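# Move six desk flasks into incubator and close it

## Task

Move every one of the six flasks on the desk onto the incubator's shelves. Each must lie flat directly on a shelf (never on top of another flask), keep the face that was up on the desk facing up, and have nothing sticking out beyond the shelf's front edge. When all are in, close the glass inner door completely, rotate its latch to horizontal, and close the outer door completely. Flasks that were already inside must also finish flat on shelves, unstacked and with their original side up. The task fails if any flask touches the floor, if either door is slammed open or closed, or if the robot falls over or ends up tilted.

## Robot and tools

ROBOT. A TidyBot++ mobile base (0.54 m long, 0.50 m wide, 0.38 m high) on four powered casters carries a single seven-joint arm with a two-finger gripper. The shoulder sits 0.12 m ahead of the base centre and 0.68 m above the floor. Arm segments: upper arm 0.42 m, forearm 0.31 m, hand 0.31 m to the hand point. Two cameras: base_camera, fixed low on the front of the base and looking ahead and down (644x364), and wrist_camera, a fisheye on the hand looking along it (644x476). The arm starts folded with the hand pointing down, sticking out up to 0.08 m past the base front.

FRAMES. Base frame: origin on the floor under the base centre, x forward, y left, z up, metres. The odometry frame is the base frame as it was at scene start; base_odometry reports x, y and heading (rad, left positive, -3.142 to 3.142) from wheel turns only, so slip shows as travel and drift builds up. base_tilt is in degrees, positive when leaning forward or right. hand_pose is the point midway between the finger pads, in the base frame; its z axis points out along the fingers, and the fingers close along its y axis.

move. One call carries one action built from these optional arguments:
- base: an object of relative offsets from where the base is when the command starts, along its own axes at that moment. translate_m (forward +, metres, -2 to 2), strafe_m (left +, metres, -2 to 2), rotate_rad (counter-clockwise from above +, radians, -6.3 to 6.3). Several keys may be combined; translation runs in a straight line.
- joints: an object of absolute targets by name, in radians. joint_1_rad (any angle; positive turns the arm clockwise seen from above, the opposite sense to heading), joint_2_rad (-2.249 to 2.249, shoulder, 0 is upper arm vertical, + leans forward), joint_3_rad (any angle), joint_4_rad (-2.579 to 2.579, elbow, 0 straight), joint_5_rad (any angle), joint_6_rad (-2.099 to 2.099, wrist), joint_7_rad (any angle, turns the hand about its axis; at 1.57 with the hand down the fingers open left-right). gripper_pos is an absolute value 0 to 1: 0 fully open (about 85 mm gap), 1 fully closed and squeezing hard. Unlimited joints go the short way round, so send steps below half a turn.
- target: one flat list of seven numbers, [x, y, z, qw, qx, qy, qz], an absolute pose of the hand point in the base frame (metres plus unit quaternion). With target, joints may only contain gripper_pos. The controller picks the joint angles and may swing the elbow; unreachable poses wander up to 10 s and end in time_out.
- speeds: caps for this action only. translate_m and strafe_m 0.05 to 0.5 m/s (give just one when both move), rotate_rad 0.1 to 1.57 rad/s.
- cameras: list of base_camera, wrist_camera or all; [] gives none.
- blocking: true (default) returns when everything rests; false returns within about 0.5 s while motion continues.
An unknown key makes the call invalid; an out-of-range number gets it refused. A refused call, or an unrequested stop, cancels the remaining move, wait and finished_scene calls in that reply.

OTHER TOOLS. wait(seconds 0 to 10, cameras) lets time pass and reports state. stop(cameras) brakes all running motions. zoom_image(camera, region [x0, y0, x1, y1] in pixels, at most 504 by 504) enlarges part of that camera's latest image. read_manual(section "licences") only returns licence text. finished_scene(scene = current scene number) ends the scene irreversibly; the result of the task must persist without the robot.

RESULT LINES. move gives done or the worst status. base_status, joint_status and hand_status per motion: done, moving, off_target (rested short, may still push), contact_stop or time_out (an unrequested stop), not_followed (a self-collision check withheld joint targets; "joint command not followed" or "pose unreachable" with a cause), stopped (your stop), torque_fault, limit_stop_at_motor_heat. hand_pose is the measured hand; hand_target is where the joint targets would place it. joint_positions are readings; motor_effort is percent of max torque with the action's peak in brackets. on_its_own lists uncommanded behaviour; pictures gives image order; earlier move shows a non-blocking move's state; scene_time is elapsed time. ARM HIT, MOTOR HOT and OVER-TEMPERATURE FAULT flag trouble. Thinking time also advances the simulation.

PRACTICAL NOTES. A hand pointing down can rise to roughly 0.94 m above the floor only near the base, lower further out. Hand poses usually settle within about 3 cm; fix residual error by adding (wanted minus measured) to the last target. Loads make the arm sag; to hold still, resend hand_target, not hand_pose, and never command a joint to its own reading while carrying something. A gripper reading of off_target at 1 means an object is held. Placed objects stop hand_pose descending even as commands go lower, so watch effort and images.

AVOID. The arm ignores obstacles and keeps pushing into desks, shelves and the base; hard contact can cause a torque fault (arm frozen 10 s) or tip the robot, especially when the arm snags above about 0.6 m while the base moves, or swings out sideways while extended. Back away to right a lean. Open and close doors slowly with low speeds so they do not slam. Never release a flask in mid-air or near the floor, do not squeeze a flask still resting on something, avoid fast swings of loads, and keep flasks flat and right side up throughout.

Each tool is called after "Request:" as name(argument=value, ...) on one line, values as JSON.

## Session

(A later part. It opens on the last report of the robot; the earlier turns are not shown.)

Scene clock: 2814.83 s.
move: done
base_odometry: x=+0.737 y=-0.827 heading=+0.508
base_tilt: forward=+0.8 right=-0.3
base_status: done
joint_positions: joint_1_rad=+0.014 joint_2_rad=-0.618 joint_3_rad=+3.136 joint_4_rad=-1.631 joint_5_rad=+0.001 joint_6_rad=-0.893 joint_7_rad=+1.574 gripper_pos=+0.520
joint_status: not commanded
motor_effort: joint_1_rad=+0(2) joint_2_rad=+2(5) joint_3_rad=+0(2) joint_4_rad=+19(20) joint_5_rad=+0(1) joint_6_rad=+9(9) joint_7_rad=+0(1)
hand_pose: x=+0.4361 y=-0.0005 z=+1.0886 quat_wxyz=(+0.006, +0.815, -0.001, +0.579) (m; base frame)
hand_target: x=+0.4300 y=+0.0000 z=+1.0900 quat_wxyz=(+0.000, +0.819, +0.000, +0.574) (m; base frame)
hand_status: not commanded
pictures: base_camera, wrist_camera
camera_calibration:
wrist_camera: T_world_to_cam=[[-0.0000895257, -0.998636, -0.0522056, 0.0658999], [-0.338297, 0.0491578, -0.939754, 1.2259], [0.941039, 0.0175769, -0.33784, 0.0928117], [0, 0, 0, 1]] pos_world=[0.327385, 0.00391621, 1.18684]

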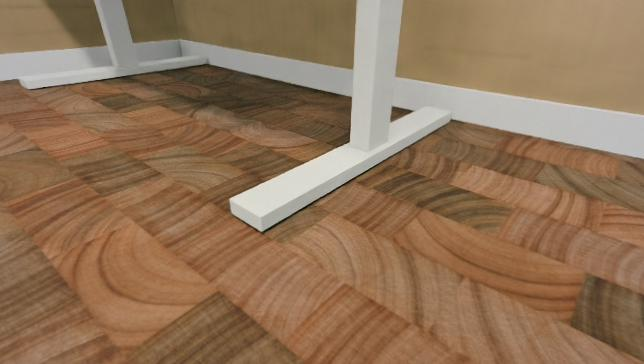

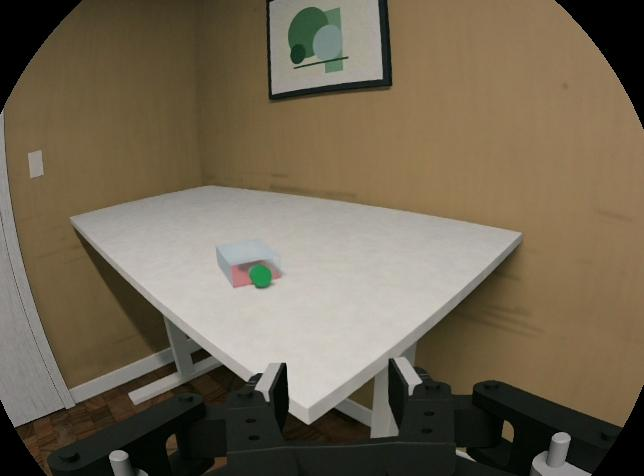

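Request:
zoom_image(camera="wrist_camera", region=[190, 220, 310, 310])

Scaled by 4.200.

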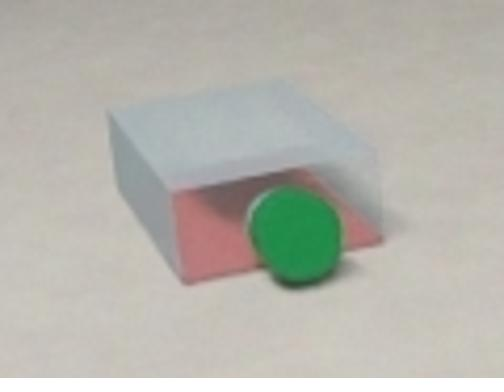

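Request:
move(target=[0.6, 0.02, 1.08, -0.0749, 0.8121, 0.1069, 0.5687], cameras=[])

Request:
move(target=[0.70, 0.05, 1.04, -0.129, 0.7981, 0.1843, 0.5589], cameras=[])

Request:
move(target=[0.785, 0.07, 1.0, -0.129, 0.7981, 0.1843, 0.5589], cameras=["wrist_camera"])

Scene clock: 2832.00 s.
move: done
base_odometry: x=+0.737 y=-0.827 heading=+0.508
base_tilt: forward=+0.8 right=-0.3
base_status: not commanded
joint_positions: joint_1_rad=-0.298 joint_2_rad=-0.272 joint_3_rad=+3.495 joint_4_rad=-1.526 joint_5_rad=-0.333 joint_6_rad=-0.786 joint_7_rad=+1.980 gripper_pos=+0.520
joint_status: not commanded
motor_effort: joint_1_rad=+1(2) joint_2_rad=-10(13) joint_3_rad=-2(3) joint_4_rad=+20(22) joint_5_rad=-3(3) joint_6_rad=+8(9) joint_7_rad=+0(0)
hand_pose: x=+0.5896 y=+0.0194 z=+1.0554 quat_wxyz=(-0.081, +0.833, +0.090, +0.539) (m; base frame)
hand_target: x=+0.6001 y=+0.0200 z=+1.0800 quat_wxyz=(-0.075, +0.812, +0.107, +0.569) (m; base frame)
hand_status: done (0.027 m and 4.6 deg from the pose sent, 0.165 m and 15.5 deg at the start)
pictures: none
No camera images: "cameras" was empty.

Scene clock: 2834.03 s.
move: done
base_odometry: x=+0.737 y=-0.827 heading=+0.508
base_tilt: forward=+0.8 right=-0.3
base_status: not commanded
joint_positions: joint_1_rad=+0.130 joint_2_rad=+0.018 joint_3_rad=+3.265 joint_4_rad=-1.419 joint_5_rad=-0.900 joint_6_rad=-0.808 joint_7_rad=+2.516 gripper_pos=+0.520
joint_status: not commanded
motor_effort: joint_1_rad=+1(2) joint_2_rad=-22(24) joint_3_rad=-1(3) joint_4_rad=+20(21) joint_5_rad=-5(6) joint_6_rad=+5(8) joint_7_rad=+0(1)
hand_pose: x=+0.6986 y=+0.0339 z=+1.0341 quat_wxyz=(-0.120, +0.809, +0.149, +0.555) (m; base frame)
hand_target: x=+0.7000 y=+0.0500 z=+1.0400 quat_wxyz=(-0.129, +0.798, +0.184, +0.559) (m; base frame)
hand_status: done (0.017 m and 4.4 deg from the pose sent, 0.116 m and 13.0 deg at the start)
pictures: none
No camera images: "cameras" was empty.

Scene clock: 2835.53 s.
move: done
base_odometry: x=+0.737 y=-0.827 heading=+0.508
base_tilt: forward=+0.8 right=-0.3
base_status: not commanded
joint_positions: joint_1_rad=+0.327 joint_2_rad=+0.217 joint_3_rad=+2.892 joint_4_rad=-1.320 joint_5_rad=-0.882 joint_6_rad=-0.703 joint_7_rad=+2.516 gripper_pos=+0.520
joint_status: not commanded
motor_effort: joint_1_rad=+1(2) joint_2_rad=-28(29) joint_3_rad=-3(3) joint_4_rad=+20(21) joint_5_rad=-5(5) joint_6_rad=+4(5) joint_7_rad=+0(1)
hand_pose: x=+0.7700 y=+0.0871 z=+0.9966 quat_wxyz=(-0.166, +0.805, +0.170, +0.544) (m; base frame)
hand_target: x=+0.7850 y=+0.0700 z=+1.0000 quat_wxyz=(-0.129, +0.798, +0.184, +0.559) (m; base frame)
hand_status: done (0.023 m and 4.9 deg from the pose sent, 0.100 m and 4.4 deg at the start)
pictures: wrist_camera
camera_calibration:
wrist_camera: T_world_to_cam=[[0.457807, -0.877608, -0.142188, -0.124843], [-0.382503, -0.0500575, -0.922597, 1.27375], [0.802561, 0.476759, -0.358605, -0.166696], [0, 0, 0, 1]] pos_world=[0.678152, 0.0336712, 1.09763]

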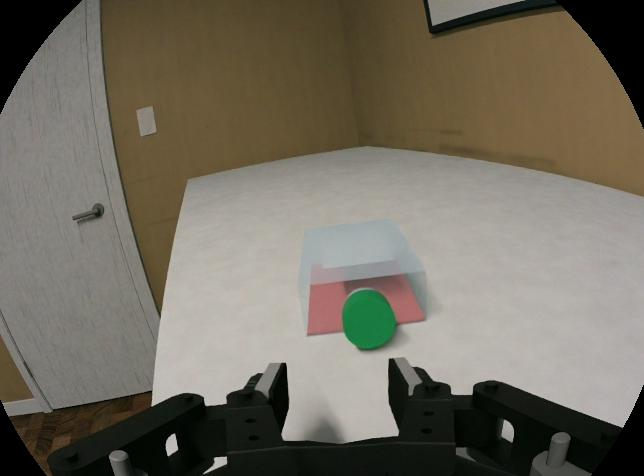

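Request:
move(target=[0.832, 0.071, 0.99, -0.1241, 0.7997, 0.1773, 0.56], cameras=["wrist_camera"])

Scene clock: 2855.97 s.
move: done
base_odometry: x=+0.737 y=-0.827 heading=+0.508
base_tilt: forward=+0.8 right=-0.2
base_status: not commanded
joint_positions: joint_1_rad=+0.384 joint_2_rad=+0.347 joint_3_rad=+2.706 joint_4_rad=-1.198 joint_5_rad=-0.658 joint_6_rad=-0.627 joint_7_rad=+2.474 gripper_pos=+0.520
joint_status: not commanded
motor_effort: joint_1_rad=+0(2) joint_2_rad=-31(33) joint_3_rad=-5(5) joint_4_rad=+20(22) joint_5_rad=-4(5) joint_6_rad=+6(6) joint_7_rad=+0(1)
hand_pose: x=+0.8165 y=+0.0912 z=+0.9842 quat_wxyz=(-0.130, +0.798, +0.210, +0.549) (m; base frame)
hand_target: x=+0.8320 y=+0.0710 z=+0.9900 quat_wxyz=(-0.124, +0.800, +0.177, +0.560) (m; base frame)
hand_status: done (0.026 m and 4.0 deg from the pose sent, 0.064 m and 5.3 deg at the start)
pictures: wrist_camera
camera_calibration:
wrist_camera: T_world_to_cam=[[0.483895, -0.874361, -0.0365734, -0.269905], [-0.341707, -0.150305, -0.927709, 1.26109], [0.805656, 0.461411, -0.371507, -0.198846], [0, 0, 0, 1]] pos_world=[0.721732, 0.045304, 1.08619]

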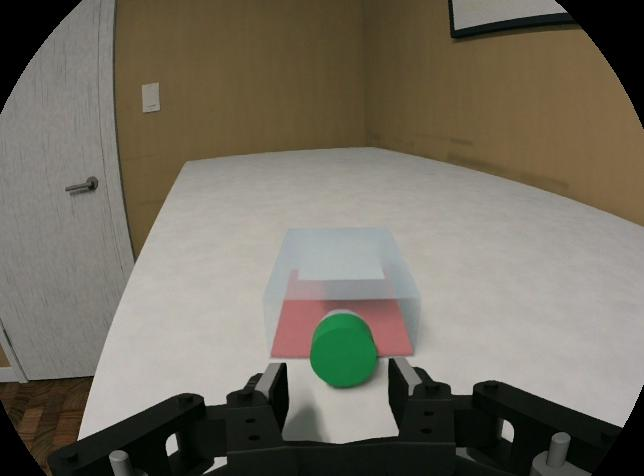

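Request:
move(target=[0.8535, 0.083, 0.987, -0.1339, 0.8028, 0.1633, 0.5578], cameras=["wrist_camera"])

Scene clock: 2868.20 s.
move: done
base_odometry: x=+0.737 y=-0.827 heading=+0.508
base_tilt: forward=+0.8 right=-0.3
base_status: not commanded
joint_positions: joint_1_rad=+0.373 joint_2_rad=+0.398 joint_3_rad=+2.691 joint_4_rad=-1.126 joint_5_rad=-0.556 joint_6_rad=-0.609 joint_7_rad=+2.364 gripper_pos=+0.520
joint_status: not commanded
motor_effort: joint_1_rad=+1(1) joint_2_rad=-33(35) joint_3_rad=-5(6) joint_4_rad=+20(21) joint_5_rad=-4(4) joint_6_rad=+6(6) joint_7_rad=+0(1)
hand_pose: x=+0.8406 y=+0.0795 z=+0.9854 quat_wxyz=(-0.126, +0.803, +0.186, +0.552) (m; base frame)
hand_target: x=+0.8535 y=+0.0830 z=+0.9870 quat_wxyz=(-0.134, +0.803, +0.163, +0.558) (m; base frame)
hand_status: done (0.013 m and 2.9 deg from the pose sent, 0.038 m and 5.5 deg at the start)
pictures: wrist_camera
camera_calibration:
wrist_camera: T_world_to_cam=[[0.443323, -0.894613, -0.0559696, -0.236967], [-0.353481, -0.117103, -0.928083, 1.27641], [0.823721, 0.431224, -0.368143, -0.228485], [0, 0, 0, 1]] pos_world=[0.744446, 0.0360055, 1.08723]

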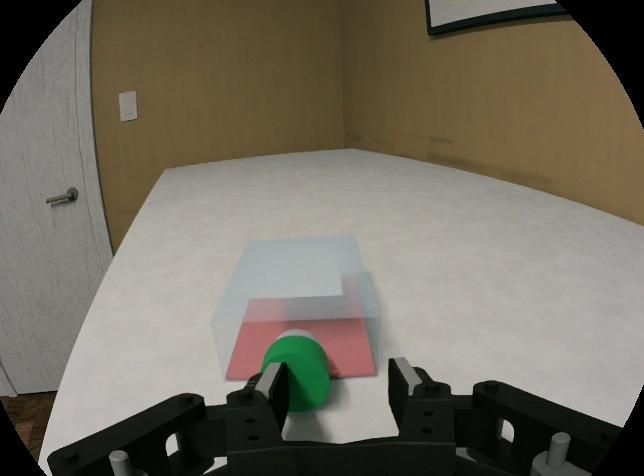

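Request:
move(target=[0.825, 0.09, 0.986, -0.1412, 0.799, 0.1808, 0.5559], cameras=["wrist_camera"])

Scene clock: 2879.57 s.
move: done
base_odometry: x=+0.737 y=-0.827 heading=+0.508
base_tilt: forward=+0.8 right=-0.3
base_status: not commanded
joint_positions: joint_1_rad=+0.390 joint_2_rad=+0.374 joint_3_rad=+2.674 joint_4_rad=-1.189 joint_5_rad=-0.593 joint_6_rad=-0.609 joint_7_rad=+2.369 gripper_pos=+0.520
joint_status: not commanded
motor_effort: joint_1_rad=+0(1) joint_2_rad=-32(34) joint_3_rad=-5(6) joint_4_rad=+20(21) joint_5_rad=-4(4) joint_6_rad=+6(6) joint_7_rad=+0(1)
hand_pose: x=+0.8254 y=+0.0898 z=+0.9716 quat_wxyz=(-0.143, +0.810, +0.182, +0.539) (m; base frame)
hand_target: x=+0.8250 y=+0.0900 z=+0.9860 quat_wxyz=(-0.141, +0.799, +0.181, +0.556) (m; base frame)
hand_status: done (0.014 m and 2.4 deg from the pose sent, 0.019 m and 2.0 deg at the start)
pictures: wrist_camera
camera_calibration:
wrist_camera: T_world_to_cam=[[0.4522, -0.886726, -0.0960852, -0.190818], [-0.385629, -0.0972357, -0.917516, 1.2738], [0.804242, 0.451954, -0.385917, -0.194053], [0, 0, 0, 1]] pos_world=[0.73357, 0.042359, 1.07551]

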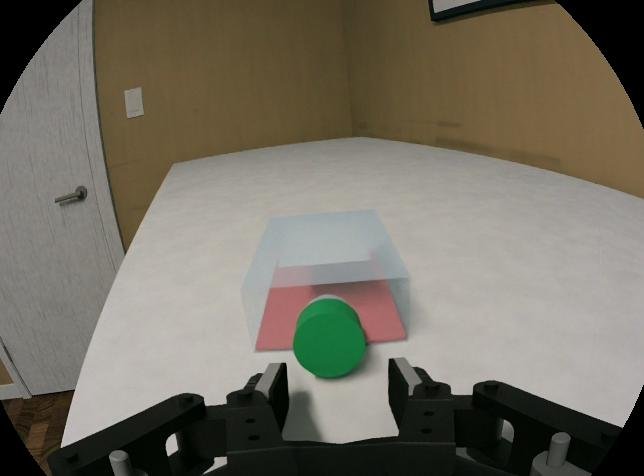

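Request:
move(target=[0.846, 0.095, 0.983, -0.1378, 0.7978, 0.1856, 0.5568], cameras=["wrist_camera"])

Scene clock: 2888.93 s.
move: done
base_odometry: x=+0.737 y=-0.827 heading=+0.508
base_tilt: forward=+0.8 right=-0.2
base_status: not commanded
joint_positions: joint_1_rad=+0.387 joint_2_rad=+0.395 joint_3_rad=+2.660 joint_4_rad=-1.149 joint_5_rad=-0.567 joint_6_rad=-0.606 joint_7_rad=+2.368 gripper_pos=+0.520
joint_status: not commanded
motor_effort: joint_1_rad=+1(2) joint_2_rad=-33(33) joint_3_rad=-6(6) joint_4_rad=+20(21) joint_5_rad=-4(4) joint_6_rad=+6(6) joint_7_rad=+0(0)
hand_pose: x=+0.8345 y=+0.0904 z=+0.9808 quat_wxyz=(-0.139, +0.803, +0.189, +0.547) (m; base frame)
hand_target: x=+0.8460 y=+0.0950 z=+0.9830 quat_wxyz=(-0.138, +0.798, +0.186, +0.557) (m; base frame)
hand_status: done (0.013 m and 1.3 deg from the pose sent, 0.024 m and 2.6 deg at the start)
pictures: wrist_camera
camera_calibration:
wrist_camera: T_world_to_cam=[[0.460241, -0.884552, -0.0758011, -0.220236], [-0.361867, -0.108943, -0.925842, 1.27524], [0.810698, 0.453541, -0.37023, -0.219056], [0, 0, 0, 1]] pos_world=[0.740417, 0.0434702, 1.08288]

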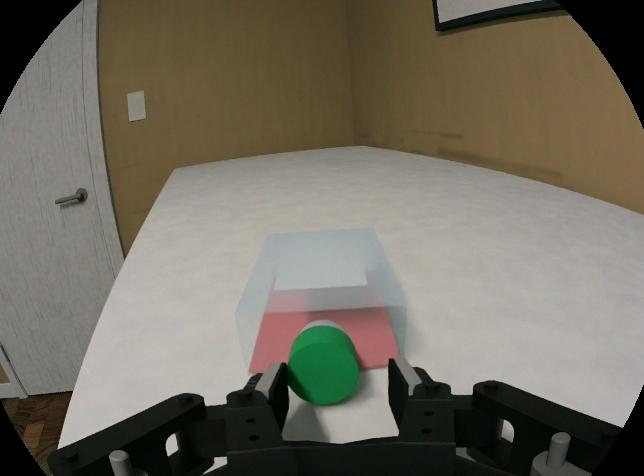

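Request:
move(target=[0.848, 0.105, 0.983, -0.1378, 0.7978, 0.1856, 0.5568], cameras=["wrist_camera"])

Scene clock: 2900.13 s.
move: done
base_odometry: x=+0.737 y=-0.827 heading=+0.508
base_tilt: forward=+0.8 right=-0.3
base_status: not commanded
joint_positions: joint_1_rad=+0.370 joint_2_rad=+0.396 joint_3_rad=+2.656 joint_4_rad=-1.148 joint_5_rad=-0.544 joint_6_rad=-0.594 joint_7_rad=+2.364 gripper_pos=+0.520
joint_status: not commanded
motor_effort: joint_1_rad=+0(1) joint_2_rad=-33(33) joint_3_rad=-5(6) joint_4_rad=+20(21) joint_5_rad=-3(4) joint_6_rad=+6(7) joint_7_rad=+0(0)
hand_pose: x=+0.8352 y=+0.0992 z=+0.9813 quat_wxyz=(-0.133, +0.801, +0.198, +0.549) (m; base frame)
hand_target: x=+0.8480 y=+0.1050 z=+0.9830 quat_wxyz=(-0.138, +0.798, +0.186, +0.557) (m; base frame)
hand_status: done (0.014 m and 1.8 deg from the pose sent, 0.020 m and 1.3 deg at the start)
pictures: wrist_camera
camera_calibration:
wrist_camera: T_world_to_cam=[[0.468208, -0.881795, -0.05673, -0.238429], [-0.352074, -0.127285, -0.927277, 1.27201], [0.810448, 0.454131, -0.370053, -0.223343], [0, 0, 0, 1]] pos_world=[0.740484, 0.0530894, 1.08333]

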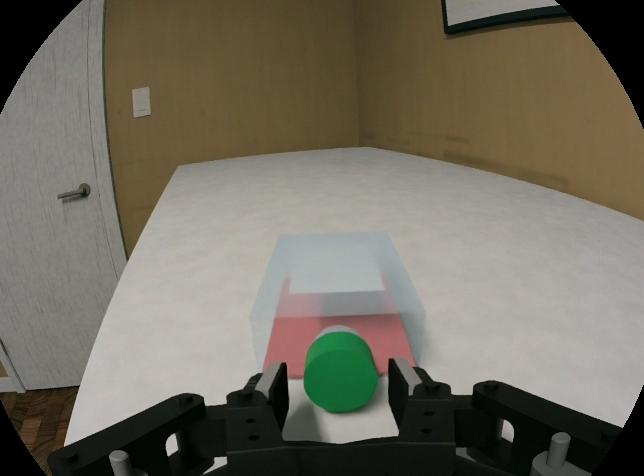

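Request:
move(target=[0.857, 0.1095, 0.982, -0.1378, 0.7978, 0.1856, 0.5568], cameras=[])

Request:
move(target=[0.866, 0.114, 0.981, -0.1378, 0.7978, 0.1856, 0.5568], cameras=["wrist_camera"])

Scene clock: 2909.30 s.
move: done
base_odometry: x=+0.737 y=-0.827 heading=+0.508
base_tilt: forward=+0.8 right=-0.3
base_status: not commanded
joint_positions: joint_1_rad=+0.350 joint_2_rad=+0.417 joint_3_rad=+2.656 joint_4_rad=-1.115 joint_5_rad=-0.513 joint_6_rad=-0.594 joint_7_rad=+2.353 gripper_pos=+0.520
joint_status: not commanded
motor_effort: joint_1_rad=+1(2) joint_2_rad=-34(34) joint_3_rad=-6(6) joint_4_rad=+20(21) joint_5_rad=-3(4) joint_6_rad=+6(7) joint_7_rad=+0(0)
hand_pose: x=+0.8437 y=+0.1038 z=+0.9829 quat_wxyz=(-0.130, +0.798, +0.204, +0.551) (m; base frame)
hand_target: x=+0.8570 y=+0.1095 z=+0.9820 quat_wxyz=(-0.138, +0.798, +0.186, +0.557) (m; base frame)
hand_status: done (0.014 m and 2.4 deg from the pose sent, 0.024 m and 1.8 deg at the start)
pictures: none
No camera images: "cameras" was empty.

Scene clock: 2910.00 s.
move: done
base_odometry: x=+0.737 y=-0.827 heading=+0.508
base_tilt: forward=+0.8 right=-0.3
base_status: not commanded
joint_positions: joint_1_rad=+0.327 joint_2_rad=+0.440 joint_3_rad=+2.656 joint_4_rad=-1.082 joint_5_rad=-0.483 joint_6_rad=-0.594 joint_7_rad=+2.334 gripper_pos=+0.520
joint_status: not commanded
motor_effort: joint_1_rad=+1(2) joint_2_rad=-34(36) joint_3_rad=-6(6) joint_4_rad=+20(21) joint_5_rad=-3(4) joint_6_rad=+6(7) joint_7_rad=+0(1)
hand_pose: x=+0.8521 y=+0.1110 z=+0.9833 quat_wxyz=(-0.130, +0.797, +0.208, +0.552) (m; base frame)
hand_target: x=+0.8660 y=+0.1140 z=+0.9810 quat_wxyz=(-0.138, +0.798, +0.186, +0.557) (m; base frame)
hand_status: done (0.014 m and 2.8 deg from the pose sent, 0.025 m and 2.4 deg at the start)
pictures: wrist_camera
camera_calibration:
wrist_camera: T_world_to_cam=[[0.481495, -0.875685, -0.0365753, -0.267588], [-0.336192, -0.145994, -0.930409, 1.27296], [0.809406, 0.460284, -0.364694, -0.246762], [0, 0, 0, 1]] pos_world=[0.75653, 0.0651011, 1.08459]

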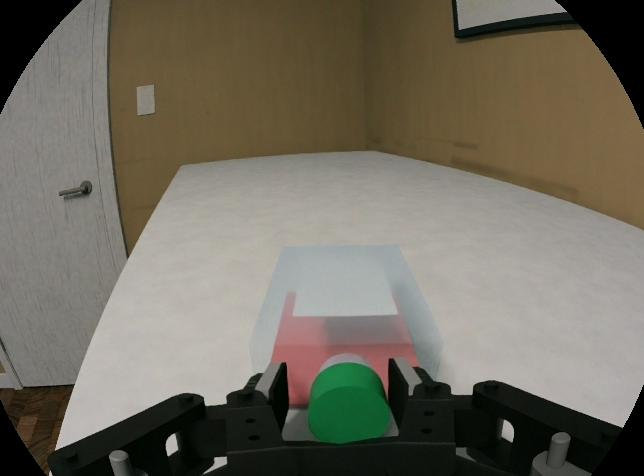

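Request:
move(target=[0.866, 0.110, 0.977, -0.1485, 0.8012, 0.1702, 0.554], cameras=["wrist_camera"])

Scene clock: 2915.80 s.
move: done
base_odometry: x=+0.737 y=-0.827 heading=+0.508
base_tilt: forward=+0.8 right=-0.3
base_status: not commanded
joint_positions: joint_1_rad=+0.327 joint_2_rad=+0.440 joint_3_rad=+2.656 joint_4_rad=-1.082 joint_5_rad=-0.483 joint_6_rad=-0.589 joint_7_rad=+2.320 gripper_pos=+0.520
joint_status: not commanded
motor_effort: joint_1_rad=+1(1) joint_2_rad=-35(35) joint_3_rad=-6(6) joint_4_rad=+20(21) joint_5_rad=-3(4) joint_6_rad=+7(7) joint_7_rad=+0(0)
hand_pose: x=+0.8528 y=+0.1105 z=+0.9842 quat_wxyz=(-0.133, +0.797, +0.202, +0.553) (m; base frame)
hand_target: x=+0.8660 y=+0.1100 z=+0.9770 quat_wxyz=(-0.149, +0.801, +0.170, +0.554) (m; base frame)
hand_status: done (0.015 m and 4.1 deg from the pose sent, 0.015 m and 4.9 deg at the start)
pictures: wrist_camera
camera_calibration:
wrist_camera: T_world_to_cam=[[0.474956, -0.878668, -0.048584, -0.250669], [-0.339912, -0.132252, -0.931112, 1.27619], [0.811712, 0.458751, -0.361484, -0.251691], [0, 0, 0, 1]] pos_world=[0.757151, 0.0639889, 1.08512]

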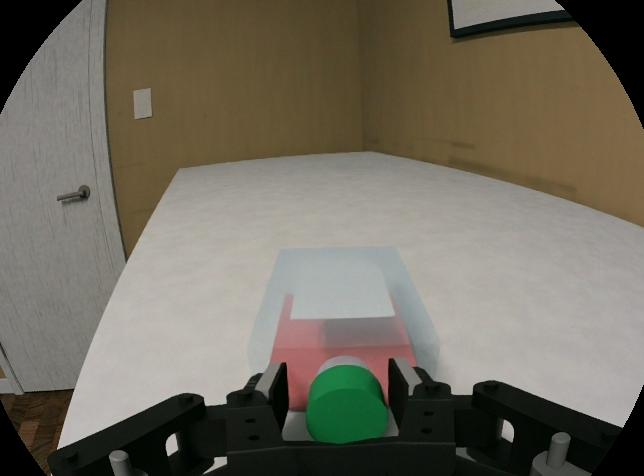

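Request:
move(target=[0.865, 0.107, 0.971, -0.1557, 0.8034, 0.1598, 0.552], cameras=["wrist_camera"])

Scene clock: 2920.17 s.
move: done
base_odometry: x=+0.737 y=-0.827 heading=+0.508
base_tilt: forward=+0.8 right=-0.2
base_status: not commanded
joint_positions: joint_1_rad=+0.332 joint_2_rad=+0.441 joint_3_rad=+2.643 joint_4_rad=-1.094 joint_5_rad=-0.483 joint_6_rad=-0.575 joint_7_rad=+2.320 gripper_pos=+0.520
joint_status: not commanded
motor_effort: joint_1_rad=+0(2) joint_2_rad=-34(35) joint_3_rad=-6(6) joint_4_rad=+20(22) joint_5_rad=-3(4) joint_6_rad=+7(7) joint_7_rad=+0(0)
hand_pose: x=+0.8527 y=+0.1126 z=+0.9825 quat_wxyz=(-0.135, +0.797, +0.200, +0.554) (m; base frame)
hand_target: x=+0.8650 y=+0.1070 z=+0.9710 quat_wxyz=(-0.156, +0.803, +0.160, +0.552) (m; base frame)
hand_status: done (0.018 m and 5.3 deg from the pose sent, 0.018 m and 5.5 deg at the start)
pictures: wrist_camera
camera_calibration:
wrist_camera: T_world_to_cam=[[0.474383, -0.878721, -0.0529997, -0.243969], [-0.338558, -0.126536, -0.932399, 1.2744], [0.812612, 0.460258, -0.357525, -0.258127], [0, 0, 0, 1]] pos_world=[0.756951, 0.065681, 1.08303]

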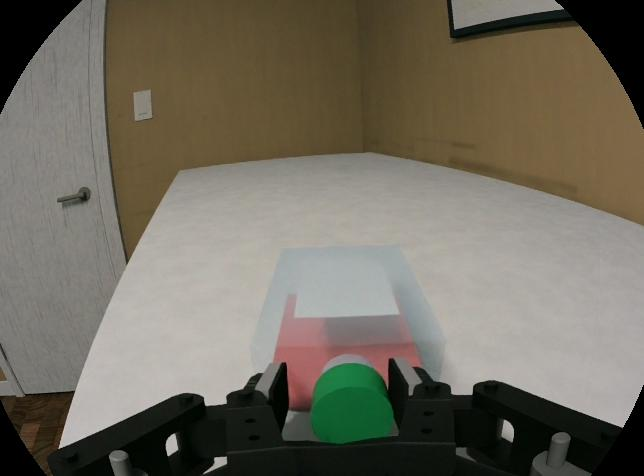

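Request:
move(joints={"gripper_pos": 0.63}, cameras=[])

Request:
move(joints={"gripper_pos": 0.74}, cameras=["wrist_camera"])

Scene clock: 2925.33 s.
move: done
base_odometry: x=+0.737 y=-0.827 heading=+0.508
base_tilt: forward=+0.8 right=-0.3
base_status: not commanded
joint_positions: joint_1_rad=+0.332 joint_2_rad=+0.441 joint_3_rad=+2.643 joint_4_rad=-1.094 joint_5_rad=-0.483 joint_6_rad=-0.575 joint_7_rad=+2.320 gripper_pos=+0.630
joint_status: all done
motor_effort: joint_1_rad=+0(1) joint_2_rad=-35(35) joint_3_rad=-6(6) joint_4_rad=+21(21) joint_5_rad=-3(3) joint_6_rad=+6(7) joint_7_rad=+0(0)
hand_pose: x=+0.8528 y=+0.1126 z=+0.9825 quat_wxyz=(-0.135, +0.797, +0.200, +0.554) (m; base frame)
hand_target: x=+0.8650 y=+0.1070 z=+0.9710 quat_wxyz=(-0.156, +0.803, +0.160, +0.552) (m; base frame)
hand_status: not commanded
pictures: none
No camera images: "cameras" was empty.

Scene clock: 2925.87 s.
move: off_target
base_odometry: x=+0.737 y=-0.827 heading=+0.508
base_tilt: forward=+0.8 right=-0.3
base_status: not commanded
joint_positions: joint_1_rad=+0.332 joint_2_rad=+0.441 joint_3_rad=+2.643 joint_4_rad=-1.094 joint_5_rad=-0.483 joint_6_rad=-0.574 joint_7_rad=+2.320 gripper_pos=+0.685
joint_status: gripper_pos off_target (ended at +0.685, target +0.740)
motor_effort: joint_1_rad=+1(2) joint_2_rad=-34(34) joint_3_rad=-6(6) joint_4_rad=+20(20) joint_5_rad=-3(4) joint_6_rad=+6(7) joint_7_rad=+0(0)
hand_pose: x=+0.8529 y=+0.1125 z=+0.9827 quat_wxyz=(-0.135, +0.796, +0.200, +0.555) (m; base frame)
hand_target: x=+0.8650 y=+0.1070 z=+0.9710 quat_wxyz=(-0.156, +0.803, +0.160, +0.552) (m; base frame)
hand_status: not commanded
pictures: wrist_camera
camera_calibration:
wrist_camera: T_world_to_cam=[[0.473931, -0.878977, -0.0528148, -0.24394], [-0.337937, -0.126169, -0.932673, 1.27432], [0.813135, 0.459871, -0.356835, -0.259244], [0, 0, 0, 1]] pos_world=[0.757051, 0.0655811, 1.08313]

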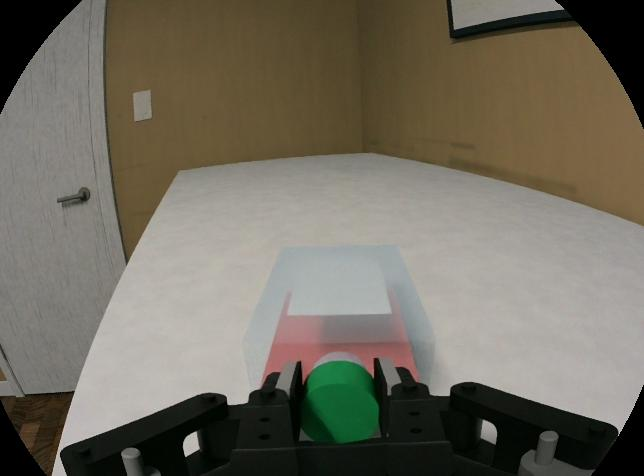

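Request:
move(joints={"gripper_pos": 0.82}, cameras=[])

Request:
move(target=[0.865, 0.109, 1.018, -0.1448, 0.8, 0.1756, 0.555], cameras=["wrist_camera"])

Scene clock: 2930.40 s.
move: off_target
base_odometry: x=+0.737 y=-0.827 heading=+0.508
base_tilt: forward=+0.8 right=-0.2
base_status: not commanded
joint_positions: joint_1_rad=+0.332 joint_2_rad=+0.441 joint_3_rad=+2.643 joint_4_rad=-1.094 joint_5_rad=-0.483 joint_6_rad=-0.574 joint_7_rad=+2.320 gripper_pos=+0.685
joint_status: gripper_pos off_target (ended at +0.685, target +0.820)
motor_effort: joint_1_rad=+1(2) joint_2_rad=-34(34) joint_3_rad=-6(6) joint_4_rad=+20(21) joint_5_rad=-3(4) joint_6_rad=+6(7) joint_7_rad=+0(0)
hand_pose: x=+0.8529 y=+0.1125 z=+0.9827 quat_wxyz=(-0.135, +0.796, +0.200, +0.555) (m; base frame)
hand_target: x=+0.8650 y=+0.1070 z=+0.9710 quat_wxyz=(-0.156, +0.803, +0.160, +0.552) (m; base frame)
hand_status: not commanded
pictures: none
No camera images: "cameras" was empty.

Scene clock: 2931.50 s.
move: done
base_odometry: x=+0.737 y=-0.827 heading=+0.508
base_tilt: forward=+0.8 right=-0.3
base_status: not commanded
joint_positions: joint_1_rad=+0.270 joint_2_rad=+0.449 joint_3_rad=+2.723 joint_4_rad=-0.952 joint_5_rad=-0.483 joint_6_rad=-0.646 joint_7_rad=+2.265 gripper_pos=+0.685
joint_status: not commanded
motor_effort: joint_1_rad=+1(1) joint_2_rad=-36(37) joint_3_rad=-5(6) joint_4_rad=+22(23) joint_5_rad=-4(4) joint_6_rad=+7(8) joint_7_rad=+0(0)
hand_pose: x=+0.8613 y=+0.1107 z=+1.0311 quat_wxyz=(-0.136, +0.785, +0.193, +0.573) (m; base frame)
hand_target: x=+0.8650 y=+0.1090 z=+1.0180 quat_wxyz=(-0.145, +0.800, +0.176, +0.555) (m; base frame)
hand_status: done (0.014 m and 3.5 deg from the pose sent, 0.037 m and 3.0 deg at the start)
pictures: wrist_camera
camera_calibration:
wrist_camera: T_world_to_cam=[[0.466718, -0.882868, -0.0521342, -0.240995], [-0.301049, -0.103165, -0.948012, 1.30353], [0.831591, 0.458149, -0.313935, -0.30786], [0, 0, 0, 1]] pos_world=[0.760917, 0.0627581, 1.12655]

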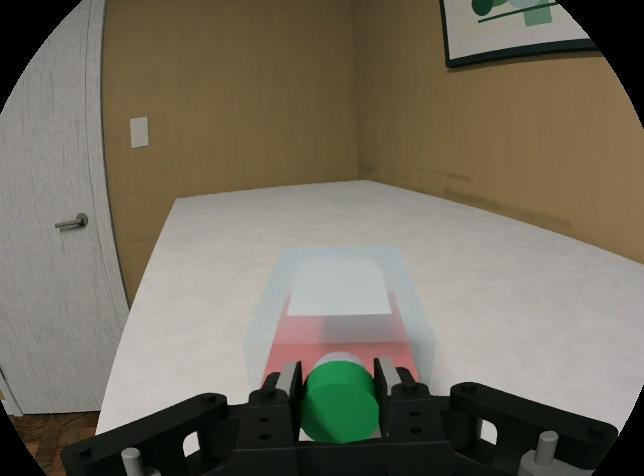

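Request:
move(target=[0.71, 0.055, 1.08, -0.1094, 0.804, 0.1563, 0.563], cameras=[])

Request:
move(target=[0.57, 0.02, 1.09, -0.0599, 0.8146, 0.0856, 0.5704], cameras=[])

Request:
move(target=[0.45, 0, 1.08, 0, 0.8191, 0, 0.5736], cameras=[])

Request:
move(base={"translate_m": -0.213, "strafe_m": 0.7216, "rotate_rad": -1.161}, speeds={"rotate_rad": 0.6}, cameras=[])

Request:
move(base={"translate_m": -0.585, "strafe_m": -0.4164, "rotate_rad": -1.199}, speeds={"rotate_rad": 0.4})

Scene clock: 2953.60 s.
move: done
base_odometry: x=+0.737 y=-0.827 heading=+0.508
base_tilt: forward=+0.8 right=-0.2
base_status: not commanded
joint_positions: joint_1_rad=+0.153 joint_2_rad=+0.054 joint_3_rad=+3.162 joint_4_rad=-1.238 joint_5_rad=-0.695 joint_6_rad=-0.793 joint_7_rad=+2.267 gripper_pos=+0.685
joint_status: not commanded
motor_effort: joint_1_rad=+0(2) joint_2_rad=-24(38) joint_3_rad=-1(5) joint_4_rad=+20(23) joint_5_rad=-4(5) joint_6_rad=+7(8) joint_7_rad=+0(0)
hand_pose: x=+0.7172 y=+0.0411 z=+1.0848 quat_wxyz=(-0.099, +0.806, +0.129, +0.569) (m; base frame)
hand_target: x=+0.7100 y=+0.0550 z=+1.0800 quat_wxyz=(-0.109, +0.804, +0.156, +0.563) (m; base frame)
hand_status: done (0.016 m and 3.4 deg from the pose sent, 0.168 m and 5.7 deg at the start)
pictures: none
No camera images: "cameras" was empty.

Scene clock: 2955.47 s.
move: done
base_odometry: x=+0.737 y=-0.827 heading=+0.508
base_tilt: forward=+0.8 right=-0.3
base_status: not commanded
joint_positions: joint_1_rad=-0.240 joint_2_rad=-0.317 joint_3_rad=+3.387 joint_4_rad=-1.499 joint_5_rad=-0.279 joint_6_rad=-0.793 joint_7_rad=+1.971 gripper_pos=+0.685
joint_status: not commanded
motor_effort: joint_1_rad=+1(2) joint_2_rad=-10(25) joint_3_rad=-2(2) joint_4_rad=+20(22) joint_5_rad=-3(5) joint_6_rad=+9(9) joint_7_rad=+0(1)
hand_pose: x=+0.5678 y=+0.0350 z=+1.0869 quat_wxyz=(-0.059, +0.816, +0.119, +0.563) (m; base frame)
hand_target: x=+0.5700 y=+0.0200 z=+1.0900 quat_wxyz=(-0.060, +0.815, +0.086, +0.570) (m; base frame)
hand_status: done (0.015 m and 3.9 deg from the pose sent, 0.149 m and 6.8 deg at the start)
pictures: none
No camera images: "cameras" was empty.

Scene clock: 2957.13 s.
move: done
base_odometry: x=+0.737 y=-0.827 heading=+0.508
base_tilt: forward=+0.8 right=-0.3
base_status: not commanded
joint_positions: joint_1_rad=-0.023 joint_2_rad=-0.584 joint_3_rad=+3.168 joint_4_rad=-1.634 joint_5_rad=-0.047 joint_6_rad=-0.834 joint_7_rad=+1.653 gripper_pos=+0.685
joint_status: not commanded
motor_effort: joint_1_rad=+0(2) joint_2_rad=+0(11) joint_3_rad=-1(2) joint_4_rad=+19(22) joint_5_rad=-1(3) joint_6_rad=+9(10) joint_7_rad=+0(0)
hand_pose: x=+0.4561 y=+0.0068 z=+1.0937 quat_wxyz=(-0.005, +0.808, +0.027, +0.588) (m; base frame)
hand_target: x=+0.4500 y=+0.0000 z=+1.0800 quat_wxyz=(+0.000, +0.819, +0.000, +0.574) (m; base frame)
hand_status: done (0.016 m and 3.8 deg from the pose sent, 0.123 m and 15.3 deg at the start)
pictures: none
No camera images: "cameras" was empty.

Scene clock: 2960.23 s.
move: done
base_odometry: x=+0.200 y=-0.300 heading=-0.653
base_tilt: forward=+0.8 right=-0.2
base_status: done
joint_positions: joint_1_rad=-0.018 joint_2_rad=-0.587 joint_3_rad=+3.161 joint_4_rad=-1.636 joint_5_rad=-0.039 joint_6_rad=-0.835 joint_7_rad=+1.652 gripper_pos=+0.685
joint_status: not commanded
motor_effort: joint_1_rad=+1(2) joint_2_rad=+0(3) joint_3_rad=-1(3) joint_4_rad=+21(21) joint_5_rad=-1(2) joint_6_rad=+9(10) joint_7_rad=+0(1)
hand_pose: x=+0.4550 y=+0.0064 z=+1.0928 quat_wxyz=(+0.000, +0.808, +0.028, +0.588) (m; base frame)
hand_target: x=+0.4500 y=+0.0000 z=+1.0800 quat_wxyz=(+0.000, +0.819, +0.000, +0.574) (m; base frame)
hand_status: not commanded
pictures: none
No camera images: "cameras" was empty.

Scene clock: 2963.77 s.
move: done
base_odometry: x=-0.518 y=-0.275 heading=-1.852
base_tilt: forward=+0.8 right=-0.3
base_status: done
joint_positions: joint_1_rad=-0.018 joint_2_rad=-0.586 joint_3_rad=+3.157 joint_4_rad=-1.637 joint_5_rad=-0.038 joint_6_rad=-0.835 joint_7_rad=+1.651 gripper_pos=+0.685
joint_status: not commanded
motor_effort: joint_1_rad=+1(2) joint_2_rad=+0(5) joint_3_rad=+0(2) joint_4_rad=+19(21) joint_5_rad=+0(1) joint_6_rad=+10(10) joint_7_rad=+0(1)
hand_pose: x=+0.4550 y=+0.0083 z=+1.0922 quat_wxyz=(+0.000, +0.809, +0.030, +0.588) (m; base frame)
hand_target: x=+0.4500 y=+0.0000 z=+1.0800 quat_wxyz=(+0.000, +0.819, +0.000, +0.574) (m; base frame)
hand_status: not commanded
pictures: base_camera, wrist_camera
camera_calibration:
wrist_camera: T_world_to_cam=[[0.0588025, -0.997977, -0.0241688, 0.0173399], [-0.319789, 0.0041033, -0.94748, 1.23569], [0.945662, 0.0634431, -0.318901, 0.0528986], [0, 0, 0, 1]] pos_world=[0.344118, 0.00887835, 1.18808]

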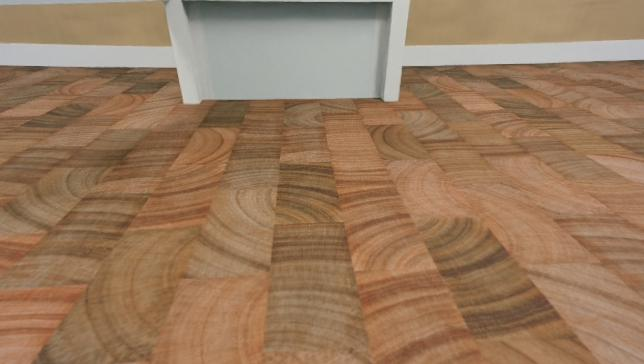

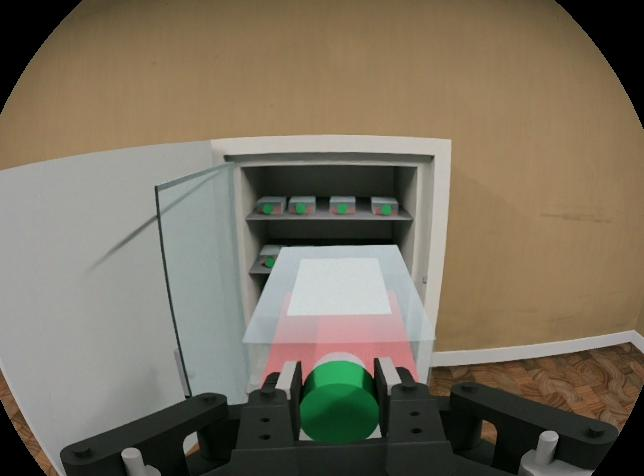

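Request:
move(target=[0.68, 0.02, 0.98, -0.017, 0.8061, -0.0232, 0.5911], cameras=[])

Request:
move(target=[0.78, 0.035, 0.85, -0.017, 0.8061, -0.0232, 0.5911], cameras=[])

Request:
move(target=[0.86, 0.04, 0.72, -0.017, 0.8061, -0.0232, 0.5911], cameras=[])

Request:
move(target=[0.868, 0.042, 0.685, -0.017, 0.8061, -0.0232, 0.5911])

Scene clock: 2979.00 s.
move: done
base_odometry: x=-0.518 y=-0.275 heading=-1.852
base_tilt: forward=+0.8 right=-0.3
base_status: not commanded
joint_positions: joint_1_rad=+0.095 joint_2_rad=-0.121 joint_3_rad=+3.005 joint_4_rad=-1.759 joint_5_rad=+0.114 joint_6_rad=-0.277 joint_7_rad=+1.405 gripper_pos=+0.685
joint_status: not commanded
motor_effort: joint_1_rad=+0(1) joint_2_rad=-18(21) joint_3_rad=+0(1) joint_4_rad=+22(24) joint_5_rad=+0(1) joint_6_rad=+9(10) joint_7_rad=+0(1)
hand_pose: x=+0.6734 y=+0.0189 z=+0.9728 quat_wxyz=(-0.008, +0.817, -0.011, +0.576) (m; base frame)
hand_target: x=+0.6800 y=+0.0200 z=+0.9800 quat_wxyz=(-0.017, +0.806, -0.023, +0.591) (m; base frame)
hand_status: done (0.010 m and 2.8 deg from the pose sent, 0.252 m and 6.4 deg at the start)
pictures: none
No camera images: "cameras" was empty.

Scene clock: 2980.83 s.
move: done
base_odometry: x=-0.518 y=-0.275 heading=-1.852
base_tilt: forward=+0.8 right=-0.3
base_status: not commanded
joint_positions: joint_1_rad=-0.252 joint_2_rad=+0.202 joint_3_rad=+3.335 joint_4_rad=-1.853 joint_5_rad=-0.179 joint_6_rad=+0.141 joint_7_rad=+1.596 gripper_pos=+0.685
joint_status: not commanded
motor_effort: joint_1_rad=+0(2) joint_2_rad=-28(31) joint_3_rad=+0(1) joint_4_rad=+19(22) joint_5_rad=+0(1) joint_6_rad=+9(10) joint_7_rad=+0(1)
hand_pose: x=+0.7749 y=+0.0409 z=+0.8444 quat_wxyz=(-0.036, +0.816, -0.033, +0.576) (m; base frame)
hand_target: x=+0.7800 y=+0.0350 z=+0.8500 quat_wxyz=(-0.017, +0.806, -0.023, +0.591) (m; base frame)
hand_status: done (0.010 m and 3.2 deg from the pose sent, 0.163 m and 2.8 deg at the start)
pictures: none
No camera images: "cameras" was empty.

Scene clock: 2982.60 s.
move: done
base_odometry: x=-0.518 y=-0.275 heading=-1.852
base_tilt: forward=+0.8 right=-0.3
base_status: not commanded
joint_positions: joint_1_rad=-0.162 joint_2_rad=+0.554 joint_3_rad=+3.244 joint_4_rad=-1.826 joint_5_rad=-0.168 joint_6_rad=+0.436 joint_7_rad=+1.596 gripper_pos=+0.685
joint_status: not commanded
motor_effort: joint_1_rad=+1(2) joint_2_rad=-37(40) joint_3_rad=+0(0) joint_4_rad=+17(20) joint_5_rad=+0(0) joint_6_rad=+9(10) joint_7_rad=+0(1)
hand_pose: x=+0.8462 y=+0.0345 z=+0.6995 quat_wxyz=(-0.005, +0.825, -0.027, +0.565) (m; base frame)
hand_target: x=+0.8600 y=+0.0400 z=+0.7200 quat_wxyz=(-0.017, +0.806, -0.023, +0.591) (m; base frame)
hand_status: done (0.025 m and 4.0 deg from the pose sent, 0.151 m and 3.2 deg at the start)
pictures: none
No camera images: "cameras" was empty.

Scene clock: 2983.77 s.
move: done
base_odometry: x=-0.518 y=-0.275 heading=-1.852
base_tilt: forward=+0.8 right=-0.3
base_status: not commanded
joint_positions: joint_1_rad=-0.160 joint_2_rad=+0.625 joint_3_rad=+3.238 joint_4_rad=-1.826 joint_5_rad=-0.165 joint_6_rad=+0.519 joint_7_rad=+1.596 gripper_pos=+0.685
joint_status: not commanded
motor_effort: joint_1_rad=+1(2) joint_2_rad=-38(41) joint_3_rad=+0(0) joint_4_rad=+16(17) joint_5_rad=+0(1) joint_6_rad=+9(10) joint_7_rad=+0(0)
hand_pose: x=+0.8557 y=+0.0357 z=+0.6715 quat_wxyz=(+0.000, +0.822, -0.022, +0.570) (m; base frame)
hand_target: x=+0.8680 y=+0.0420 z=+0.6850 quat_wxyz=(-0.017, +0.806, -0.023, +0.591) (m; base frame)
hand_status: done (0.019 m and 3.6 deg from the pose sent, 0.027 m and 4.0 deg at the start)
pictures: base_camera, wrist_camera
camera_calibration:
wrist_camera: T_world_to_cam=[[-0.028815, -0.995903, -0.0857168, 0.12718], [-0.357277, 0.090349, -0.929618, 0.982076], [0.933554, 0.00383769, -0.358416, -0.422838], [0, 0, 0, 1]] pos_world=[0.74928, 0.0395517, 0.772306]

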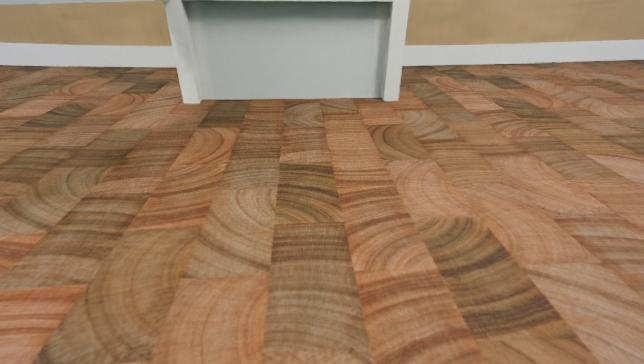

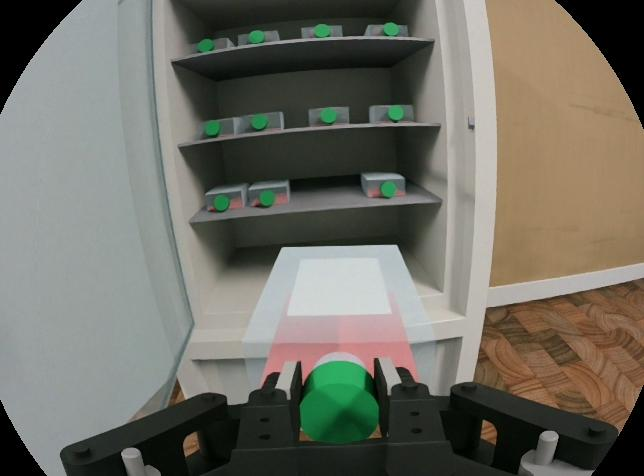

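Request:
move(base={"translate_m": 0.43}, cameras=["wrist_camera"])

Scene clock: 2988.63 s.
move: done
base_odometry: x=-0.638 y=-0.688 heading=-1.852
base_tilt: forward=+0.8 right=-0.3
base_status: done
joint_positions: joint_1_rad=-0.157 joint_2_rad=+0.628 joint_3_rad=+3.236 joint_4_rad=-1.821 joint_5_rad=-0.164 joint_6_rad=+0.521 joint_7_rad=+1.596 gripper_pos=+0.685
joint_status: not commanded
motor_effort: joint_1_rad=+0(2) joint_2_rad=-39(41) joint_3_rad=+0(1) joint_4_rad=+16(18) joint_5_rad=+0(0) joint_6_rad=+9(10) joint_7_rad=+0(1)
hand_pose: x=+0.8576 y=+0.0353 z=+0.6729 quat_wxyz=(-0.001, +0.820, -0.023, +0.572) (m; base frame)
hand_target: x=+0.8680 y=+0.0420 z=+0.6850 quat_wxyz=(-0.017, +0.806, -0.023, +0.591) (m; base frame)
hand_status: not commanded
pictures: wrist_camera
camera_calibration:
wrist_camera: T_world_to_cam=[[-0.0288843, -0.995803, -0.0868488, 0.127824], [-0.352769, 0.0914496, -0.931231, 0.981307], [0.935264, 0.00373966, -0.35393, -0.428656], [0, 0, 0, 1]] pos_world=[0.750774, 0.0391499, 0.773211]

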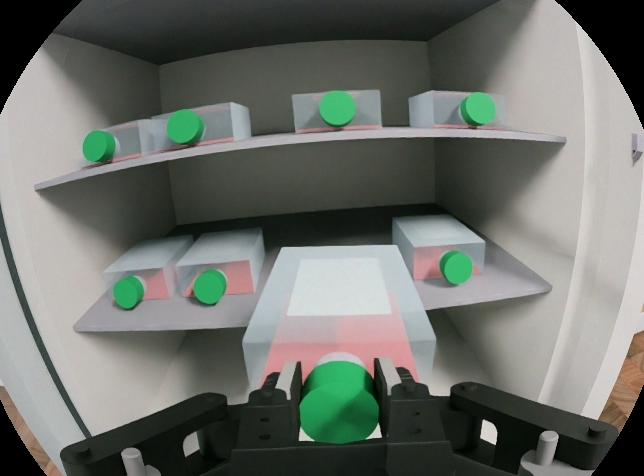

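Request:
move(base={"translate_m": 0.225}, speeds={"translate_m": 0.25}, cameras=["wrist_camera"])

Request:
move(target=[0.867, 0.042, 0.665, -0.0109, 0.8113, -0.0152, 0.5842], cameras=[])

Request:
move(target=[0.865, 0.042, 0.648, -0.0109, 0.8113, -0.0152, 0.5842], cameras=["wrist_camera"])

Scene clock: 2997.63 s.
move: done
base_odometry: x=-0.700 y=-0.905 heading=-1.853
base_tilt: forward=+0.8 right=-0.3
base_status: done
joint_positions: joint_1_rad=-0.157 joint_2_rad=+0.628 joint_3_rad=+3.235 joint_4_rad=-1.820 joint_5_rad=-0.164 joint_6_rad=+0.521 joint_7_rad=+1.596 gripper_pos=+0.685
joint_status: not commanded
motor_effort: joint_1_rad=+1(2) joint_2_rad=-39(41) joint_3_rad=+0(1) joint_4_rad=+16(17) joint_5_rad=+0(0) joint_6_rad=+9(10) joint_7_rad=+0(1)
hand_pose: x=+0.8579 y=+0.0354 z=+0.6731 quat_wxyz=(-0.001, +0.820, -0.023, +0.572) (m; base frame)
hand_target: x=+0.8680 y=+0.0420 z=+0.6850 quat_wxyz=(-0.017, +0.806, -0.023, +0.591) (m; base frame)
hand_status: not commanded
pictures: wrist_camera
camera_calibration:
wrist_camera: T_world_to_cam=[[-0.0287244, -0.995803, -0.086903, 0.12786], [-0.352069, 0.0914466, -0.931496, 0.981141], [0.935533, 0.00383922, -0.353218, -0.429563], [0, 0, 0, 1]] pos_world=[0.750973, 0.0392499, 0.773311]

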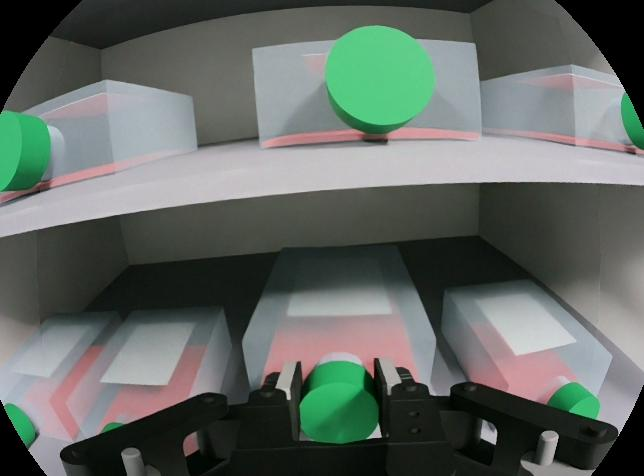

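Scene clock: 2998.37 s.
move: done
base_odometry: x=-0.700 y=-0.905 heading=-1.853
base_tilt: forward=+0.8 right=-0.2
base_status: not commanded
joint_positions: joint_1_rad=-0.156 joint_2_rad=+0.649 joint_3_rad=+3.233 joint_4_rad=-1.820 joint_5_rad=-0.162 joint_6_rad=+0.541 joint_7_rad=+1.596 gripper_pos=+0.685
joint_status: not commanded
motor_effort: joint_1_rad=+0(1) joint_2_rad=-39(40) joint_3_rad=+0(0) joint_4_rad=+16(17) joint_5_rad=+0(0) joint_6_rad=+9(10) joint_7_rad=+0(0)
hand_pose: x=+0.8596 y=+0.0357 z=+0.6630 quat_wxyz=(+0.001, +0.821, -0.021, +0.571) (m; base frame)
hand_target: x=+0.8670 y=+0.0420 z=+0.6650 quat_wxyz=(-0.011, +0.811, -0.015, +0.584) (m; base frame)
hand_status: done (0.010 m and 2.3 deg from the pose sent, 0.014 m and 2.3 deg at the start)
pictures: none
No camera images: "cameras" was empty.

Scene clock: 2999.10 s.
move: done
base_odometry: x=-0.700 y=-0.905 heading=-1.853
base_tilt: forward=+0.8 right=-0.3
base_status: not commanded
joint_positions: joint_1_rad=-0.152 joint_2_rad=+0.679 joint_3_rad=+3.227 joint_4_rad=-1.822 joint_5_rad=-0.160 joint_6_rad=+0.590 joint_7_rad=+1.596 gripper_pos=+0.685
joint_status: not commanded
motor_effort: joint_1_rad=+1(1) joint_2_rad=-39(41) joint_3_rad=+0(0) joint_4_rad=+15(17) joint_5_rad=+0(0) joint_6_rad=+9(10) joint_7_rad=+0(0)
hand_pose: x=+0.8632 y=+0.0363 z=+0.6541 quat_wxyz=(+0.002, +0.816, -0.019, +0.578) (m; base frame)
hand_target: x=+0.8650 y=+0.0420 z=+0.6480 quat_wxyz=(-0.011, +0.811, -0.015, +0.584) (m; base frame)
hand_status: done (0.009 m and 1.8 deg from the pose sent, 0.017 m and 2.3 deg at the start)
pictures: wrist_camera
camera_calibration:
wrist_camera: T_world_to_cam=[[-0.0248745, -0.996606, -0.078467, 0.118465], [-0.338267, 0.0822522, -0.937449, 0.957603], [0.940721, 0.00322427, -0.339165, -0.45494], [0, 0, 0, 1]] pos_world=[0.754844, 0.0407648, 0.752699]

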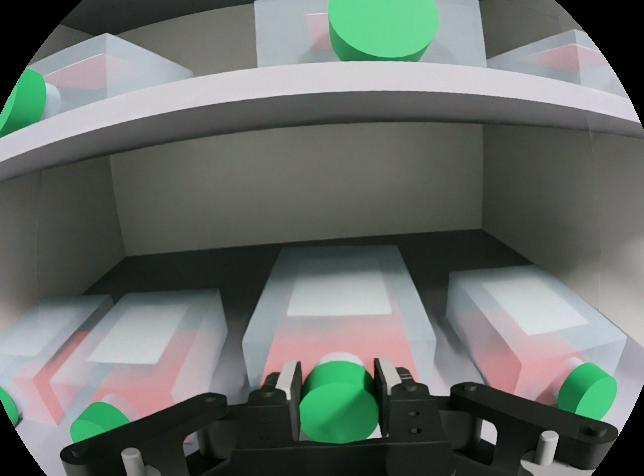

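Request:
move(target=[0.862, 0.042, 0.635, 0, 0.8191, 0, 0.5736], cameras=[])

Request:
move(target=[0.86, 0.042, 0.624, 0, 0.8191, 0, 0.5736], cameras=["wrist_camera"])

Scene clock: 3008.70 s.
move: done
base_odometry: x=-0.700 y=-0.905 heading=-1.853
base_tilt: forward=+0.8 right=-0.3
base_status: not commanded
joint_positions: joint_1_rad=-0.152 joint_2_rad=+0.686 joint_3_rad=+3.227 joint_4_rad=-1.822 joint_5_rad=-0.153 joint_6_rad=+0.590 joint_7_rad=+1.596 gripper_pos=+0.685
joint_status: not commanded
motor_effort: joint_1_rad=+1(2) joint_2_rad=-40(41) joint_3_rad=+0(0) joint_4_rad=+16(16) joint_5_rad=+0(0) joint_6_rad=+9(10) joint_7_rad=+0(0)
hand_pose: x=+0.8630 y=+0.0375 z=+0.6487 quat_wxyz=(+0.003, +0.818, -0.015, +0.575) (m; base frame)
hand_target: x=+0.8620 y=+0.0420 z=+0.6350 quat_wxyz=(+0.000, +0.819, +0.000, +0.574) (m; base frame)
hand_status: done (0.014 m and 1.8 deg from the pose sent, 0.020 m and 2.3 deg at the start)
pictures: none
No camera images: "cameras" was empty.

Scene clock: 3009.43 s.
move: done
base_odometry: x=-0.700 y=-0.905 heading=-1.853
base_tilt: forward=+0.8 right=-0.3
base_status: not commanded
joint_positions: joint_1_rad=-0.152 joint_2_rad=+0.708 joint_3_rad=+3.227 joint_4_rad=-1.832 joint_5_rad=-0.152 joint_6_rad=+0.615 joint_7_rad=+1.596 gripper_pos=+0.685
joint_status: not commanded
motor_effort: joint_1_rad=+0(1) joint_2_rad=-40(41) joint_3_rad=+0(0) joint_4_rad=+14(16) joint_5_rad=+0(0) joint_6_rad=+9(10) joint_7_rad=+0(0)
hand_pose: x=+0.8614 y=+0.0365 z=+0.6354 quat_wxyz=(+0.005, +0.820, -0.014, +0.573) (m; base frame)
hand_target: x=+0.8600 y=+0.0420 z=+0.6240 quat_wxyz=(+0.000, +0.819, +0.000, +0.574) (m; base frame)
hand_status: done (0.013 m and 1.7 deg from the pose sent, 0.025 m and 1.8 deg at the start)
pictures: wrist_camera
camera_calibration:
wrist_camera: T_world_to_cam=[[-0.0211325, -0.997507, -0.0673328, 0.106933], [-0.351044, 0.070463, -0.933704, 0.948462], [0.93612, 0.00390531, -0.351658, -0.447636], [0, 0, 0, 1]] pos_world=[0.754253, 0.0415835, 0.735367]

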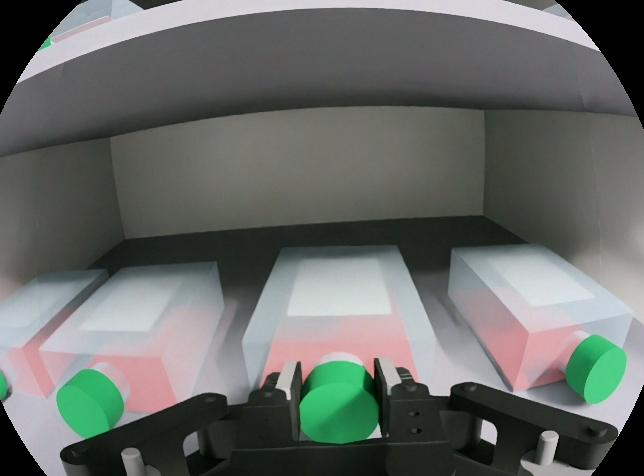

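Request:
move(target=[0.86, 0.042, 0.617, 0, 0.8191, 0, 0.5736], cameras=[])

Request:
move(target=[0.86, 0.042, 0.61, 0, 0.8191, 0, 0.5736], cameras=["wrist_camera"])

Scene clock: 3015.60 s.
move: done
base_odometry: x=-0.700 y=-0.905 heading=-1.853
base_tilt: forward=+0.8 right=-0.3
base_status: not commanded
joint_positions: joint_1_rad=-0.152 joint_2_rad=+0.720 joint_3_rad=+3.227 joint_4_rad=-1.832 joint_5_rad=-0.151 joint_6_rad=+0.628 joint_7_rad=+1.596 gripper_pos=+0.685
joint_status: not commanded
motor_effort: joint_1_rad=+0(1) joint_2_rad=-39(41) joint_3_rad=+0(1) joint_4_rad=+14(15) joint_5_rad=+0(1) joint_6_rad=+9(9) joint_7_rad=+0(0)
hand_pose: x=+0.8621 y=+0.0364 z=+0.6305 quat_wxyz=(+0.006, +0.819, -0.013, +0.574) (m; base frame)
hand_target: x=+0.8600 y=+0.0420 z=+0.6170 quat_wxyz=(+0.000, +0.819, +0.000, +0.574) (m; base frame)
hand_status: done (0.015 m and 1.7 deg from the pose sent, 0.019 m and 1.7 deg at the start)
pictures: none
No camera images: "cameras" was empty.

Scene clock: 3016.17 s.
move: done
base_odometry: x=-0.700 y=-0.905 heading=-1.853
base_tilt: forward=+0.8 right=-0.2
base_status: not commanded
joint_positions: joint_1_rad=-0.152 joint_2_rad=+0.727 joint_3_rad=+3.227 joint_4_rad=-1.832 joint_5_rad=-0.150 joint_6_rad=+0.647 joint_7_rad=+1.596 gripper_pos=+0.685
joint_status: not commanded
motor_effort: joint_1_rad=+0(1) joint_2_rad=-39(39) joint_3_rad=+0(0) joint_4_rad=+13(15) joint_5_rad=+0(1) joint_6_rad=+9(9) joint_7_rad=+0(1)
hand_pose: x=+0.8636 y=+0.0364 z=+0.6302 quat_wxyz=(+0.007, +0.816, -0.012, +0.578) (m; base frame)
hand_target: x=+0.8600 y=+0.0420 z=+0.6100 quat_wxyz=(+0.000, +0.819, +0.000, +0.574) (m; base frame)
hand_status: done (0.021 m and 1.7 deg from the pose sent, 0.021 m and 1.7 deg at the start)
pictures: wrist_camera
camera_calibration:
wrist_camera: T_world_to_cam=[[-0.0195731, -0.997864, -0.0623229, 0.101909], [-0.339577, 0.0652643, -0.938311, 0.937632], [0.940375, 0.00279773, -0.340129, -0.462412], [0, 0, 0, 1]] pos_world=[0.755233, 0.0417916, 0.728862]

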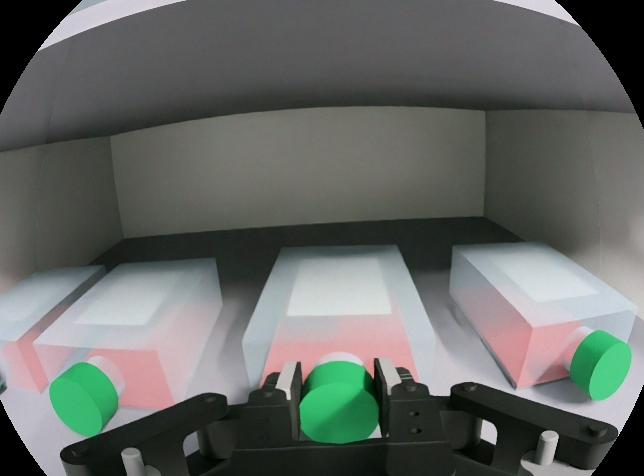

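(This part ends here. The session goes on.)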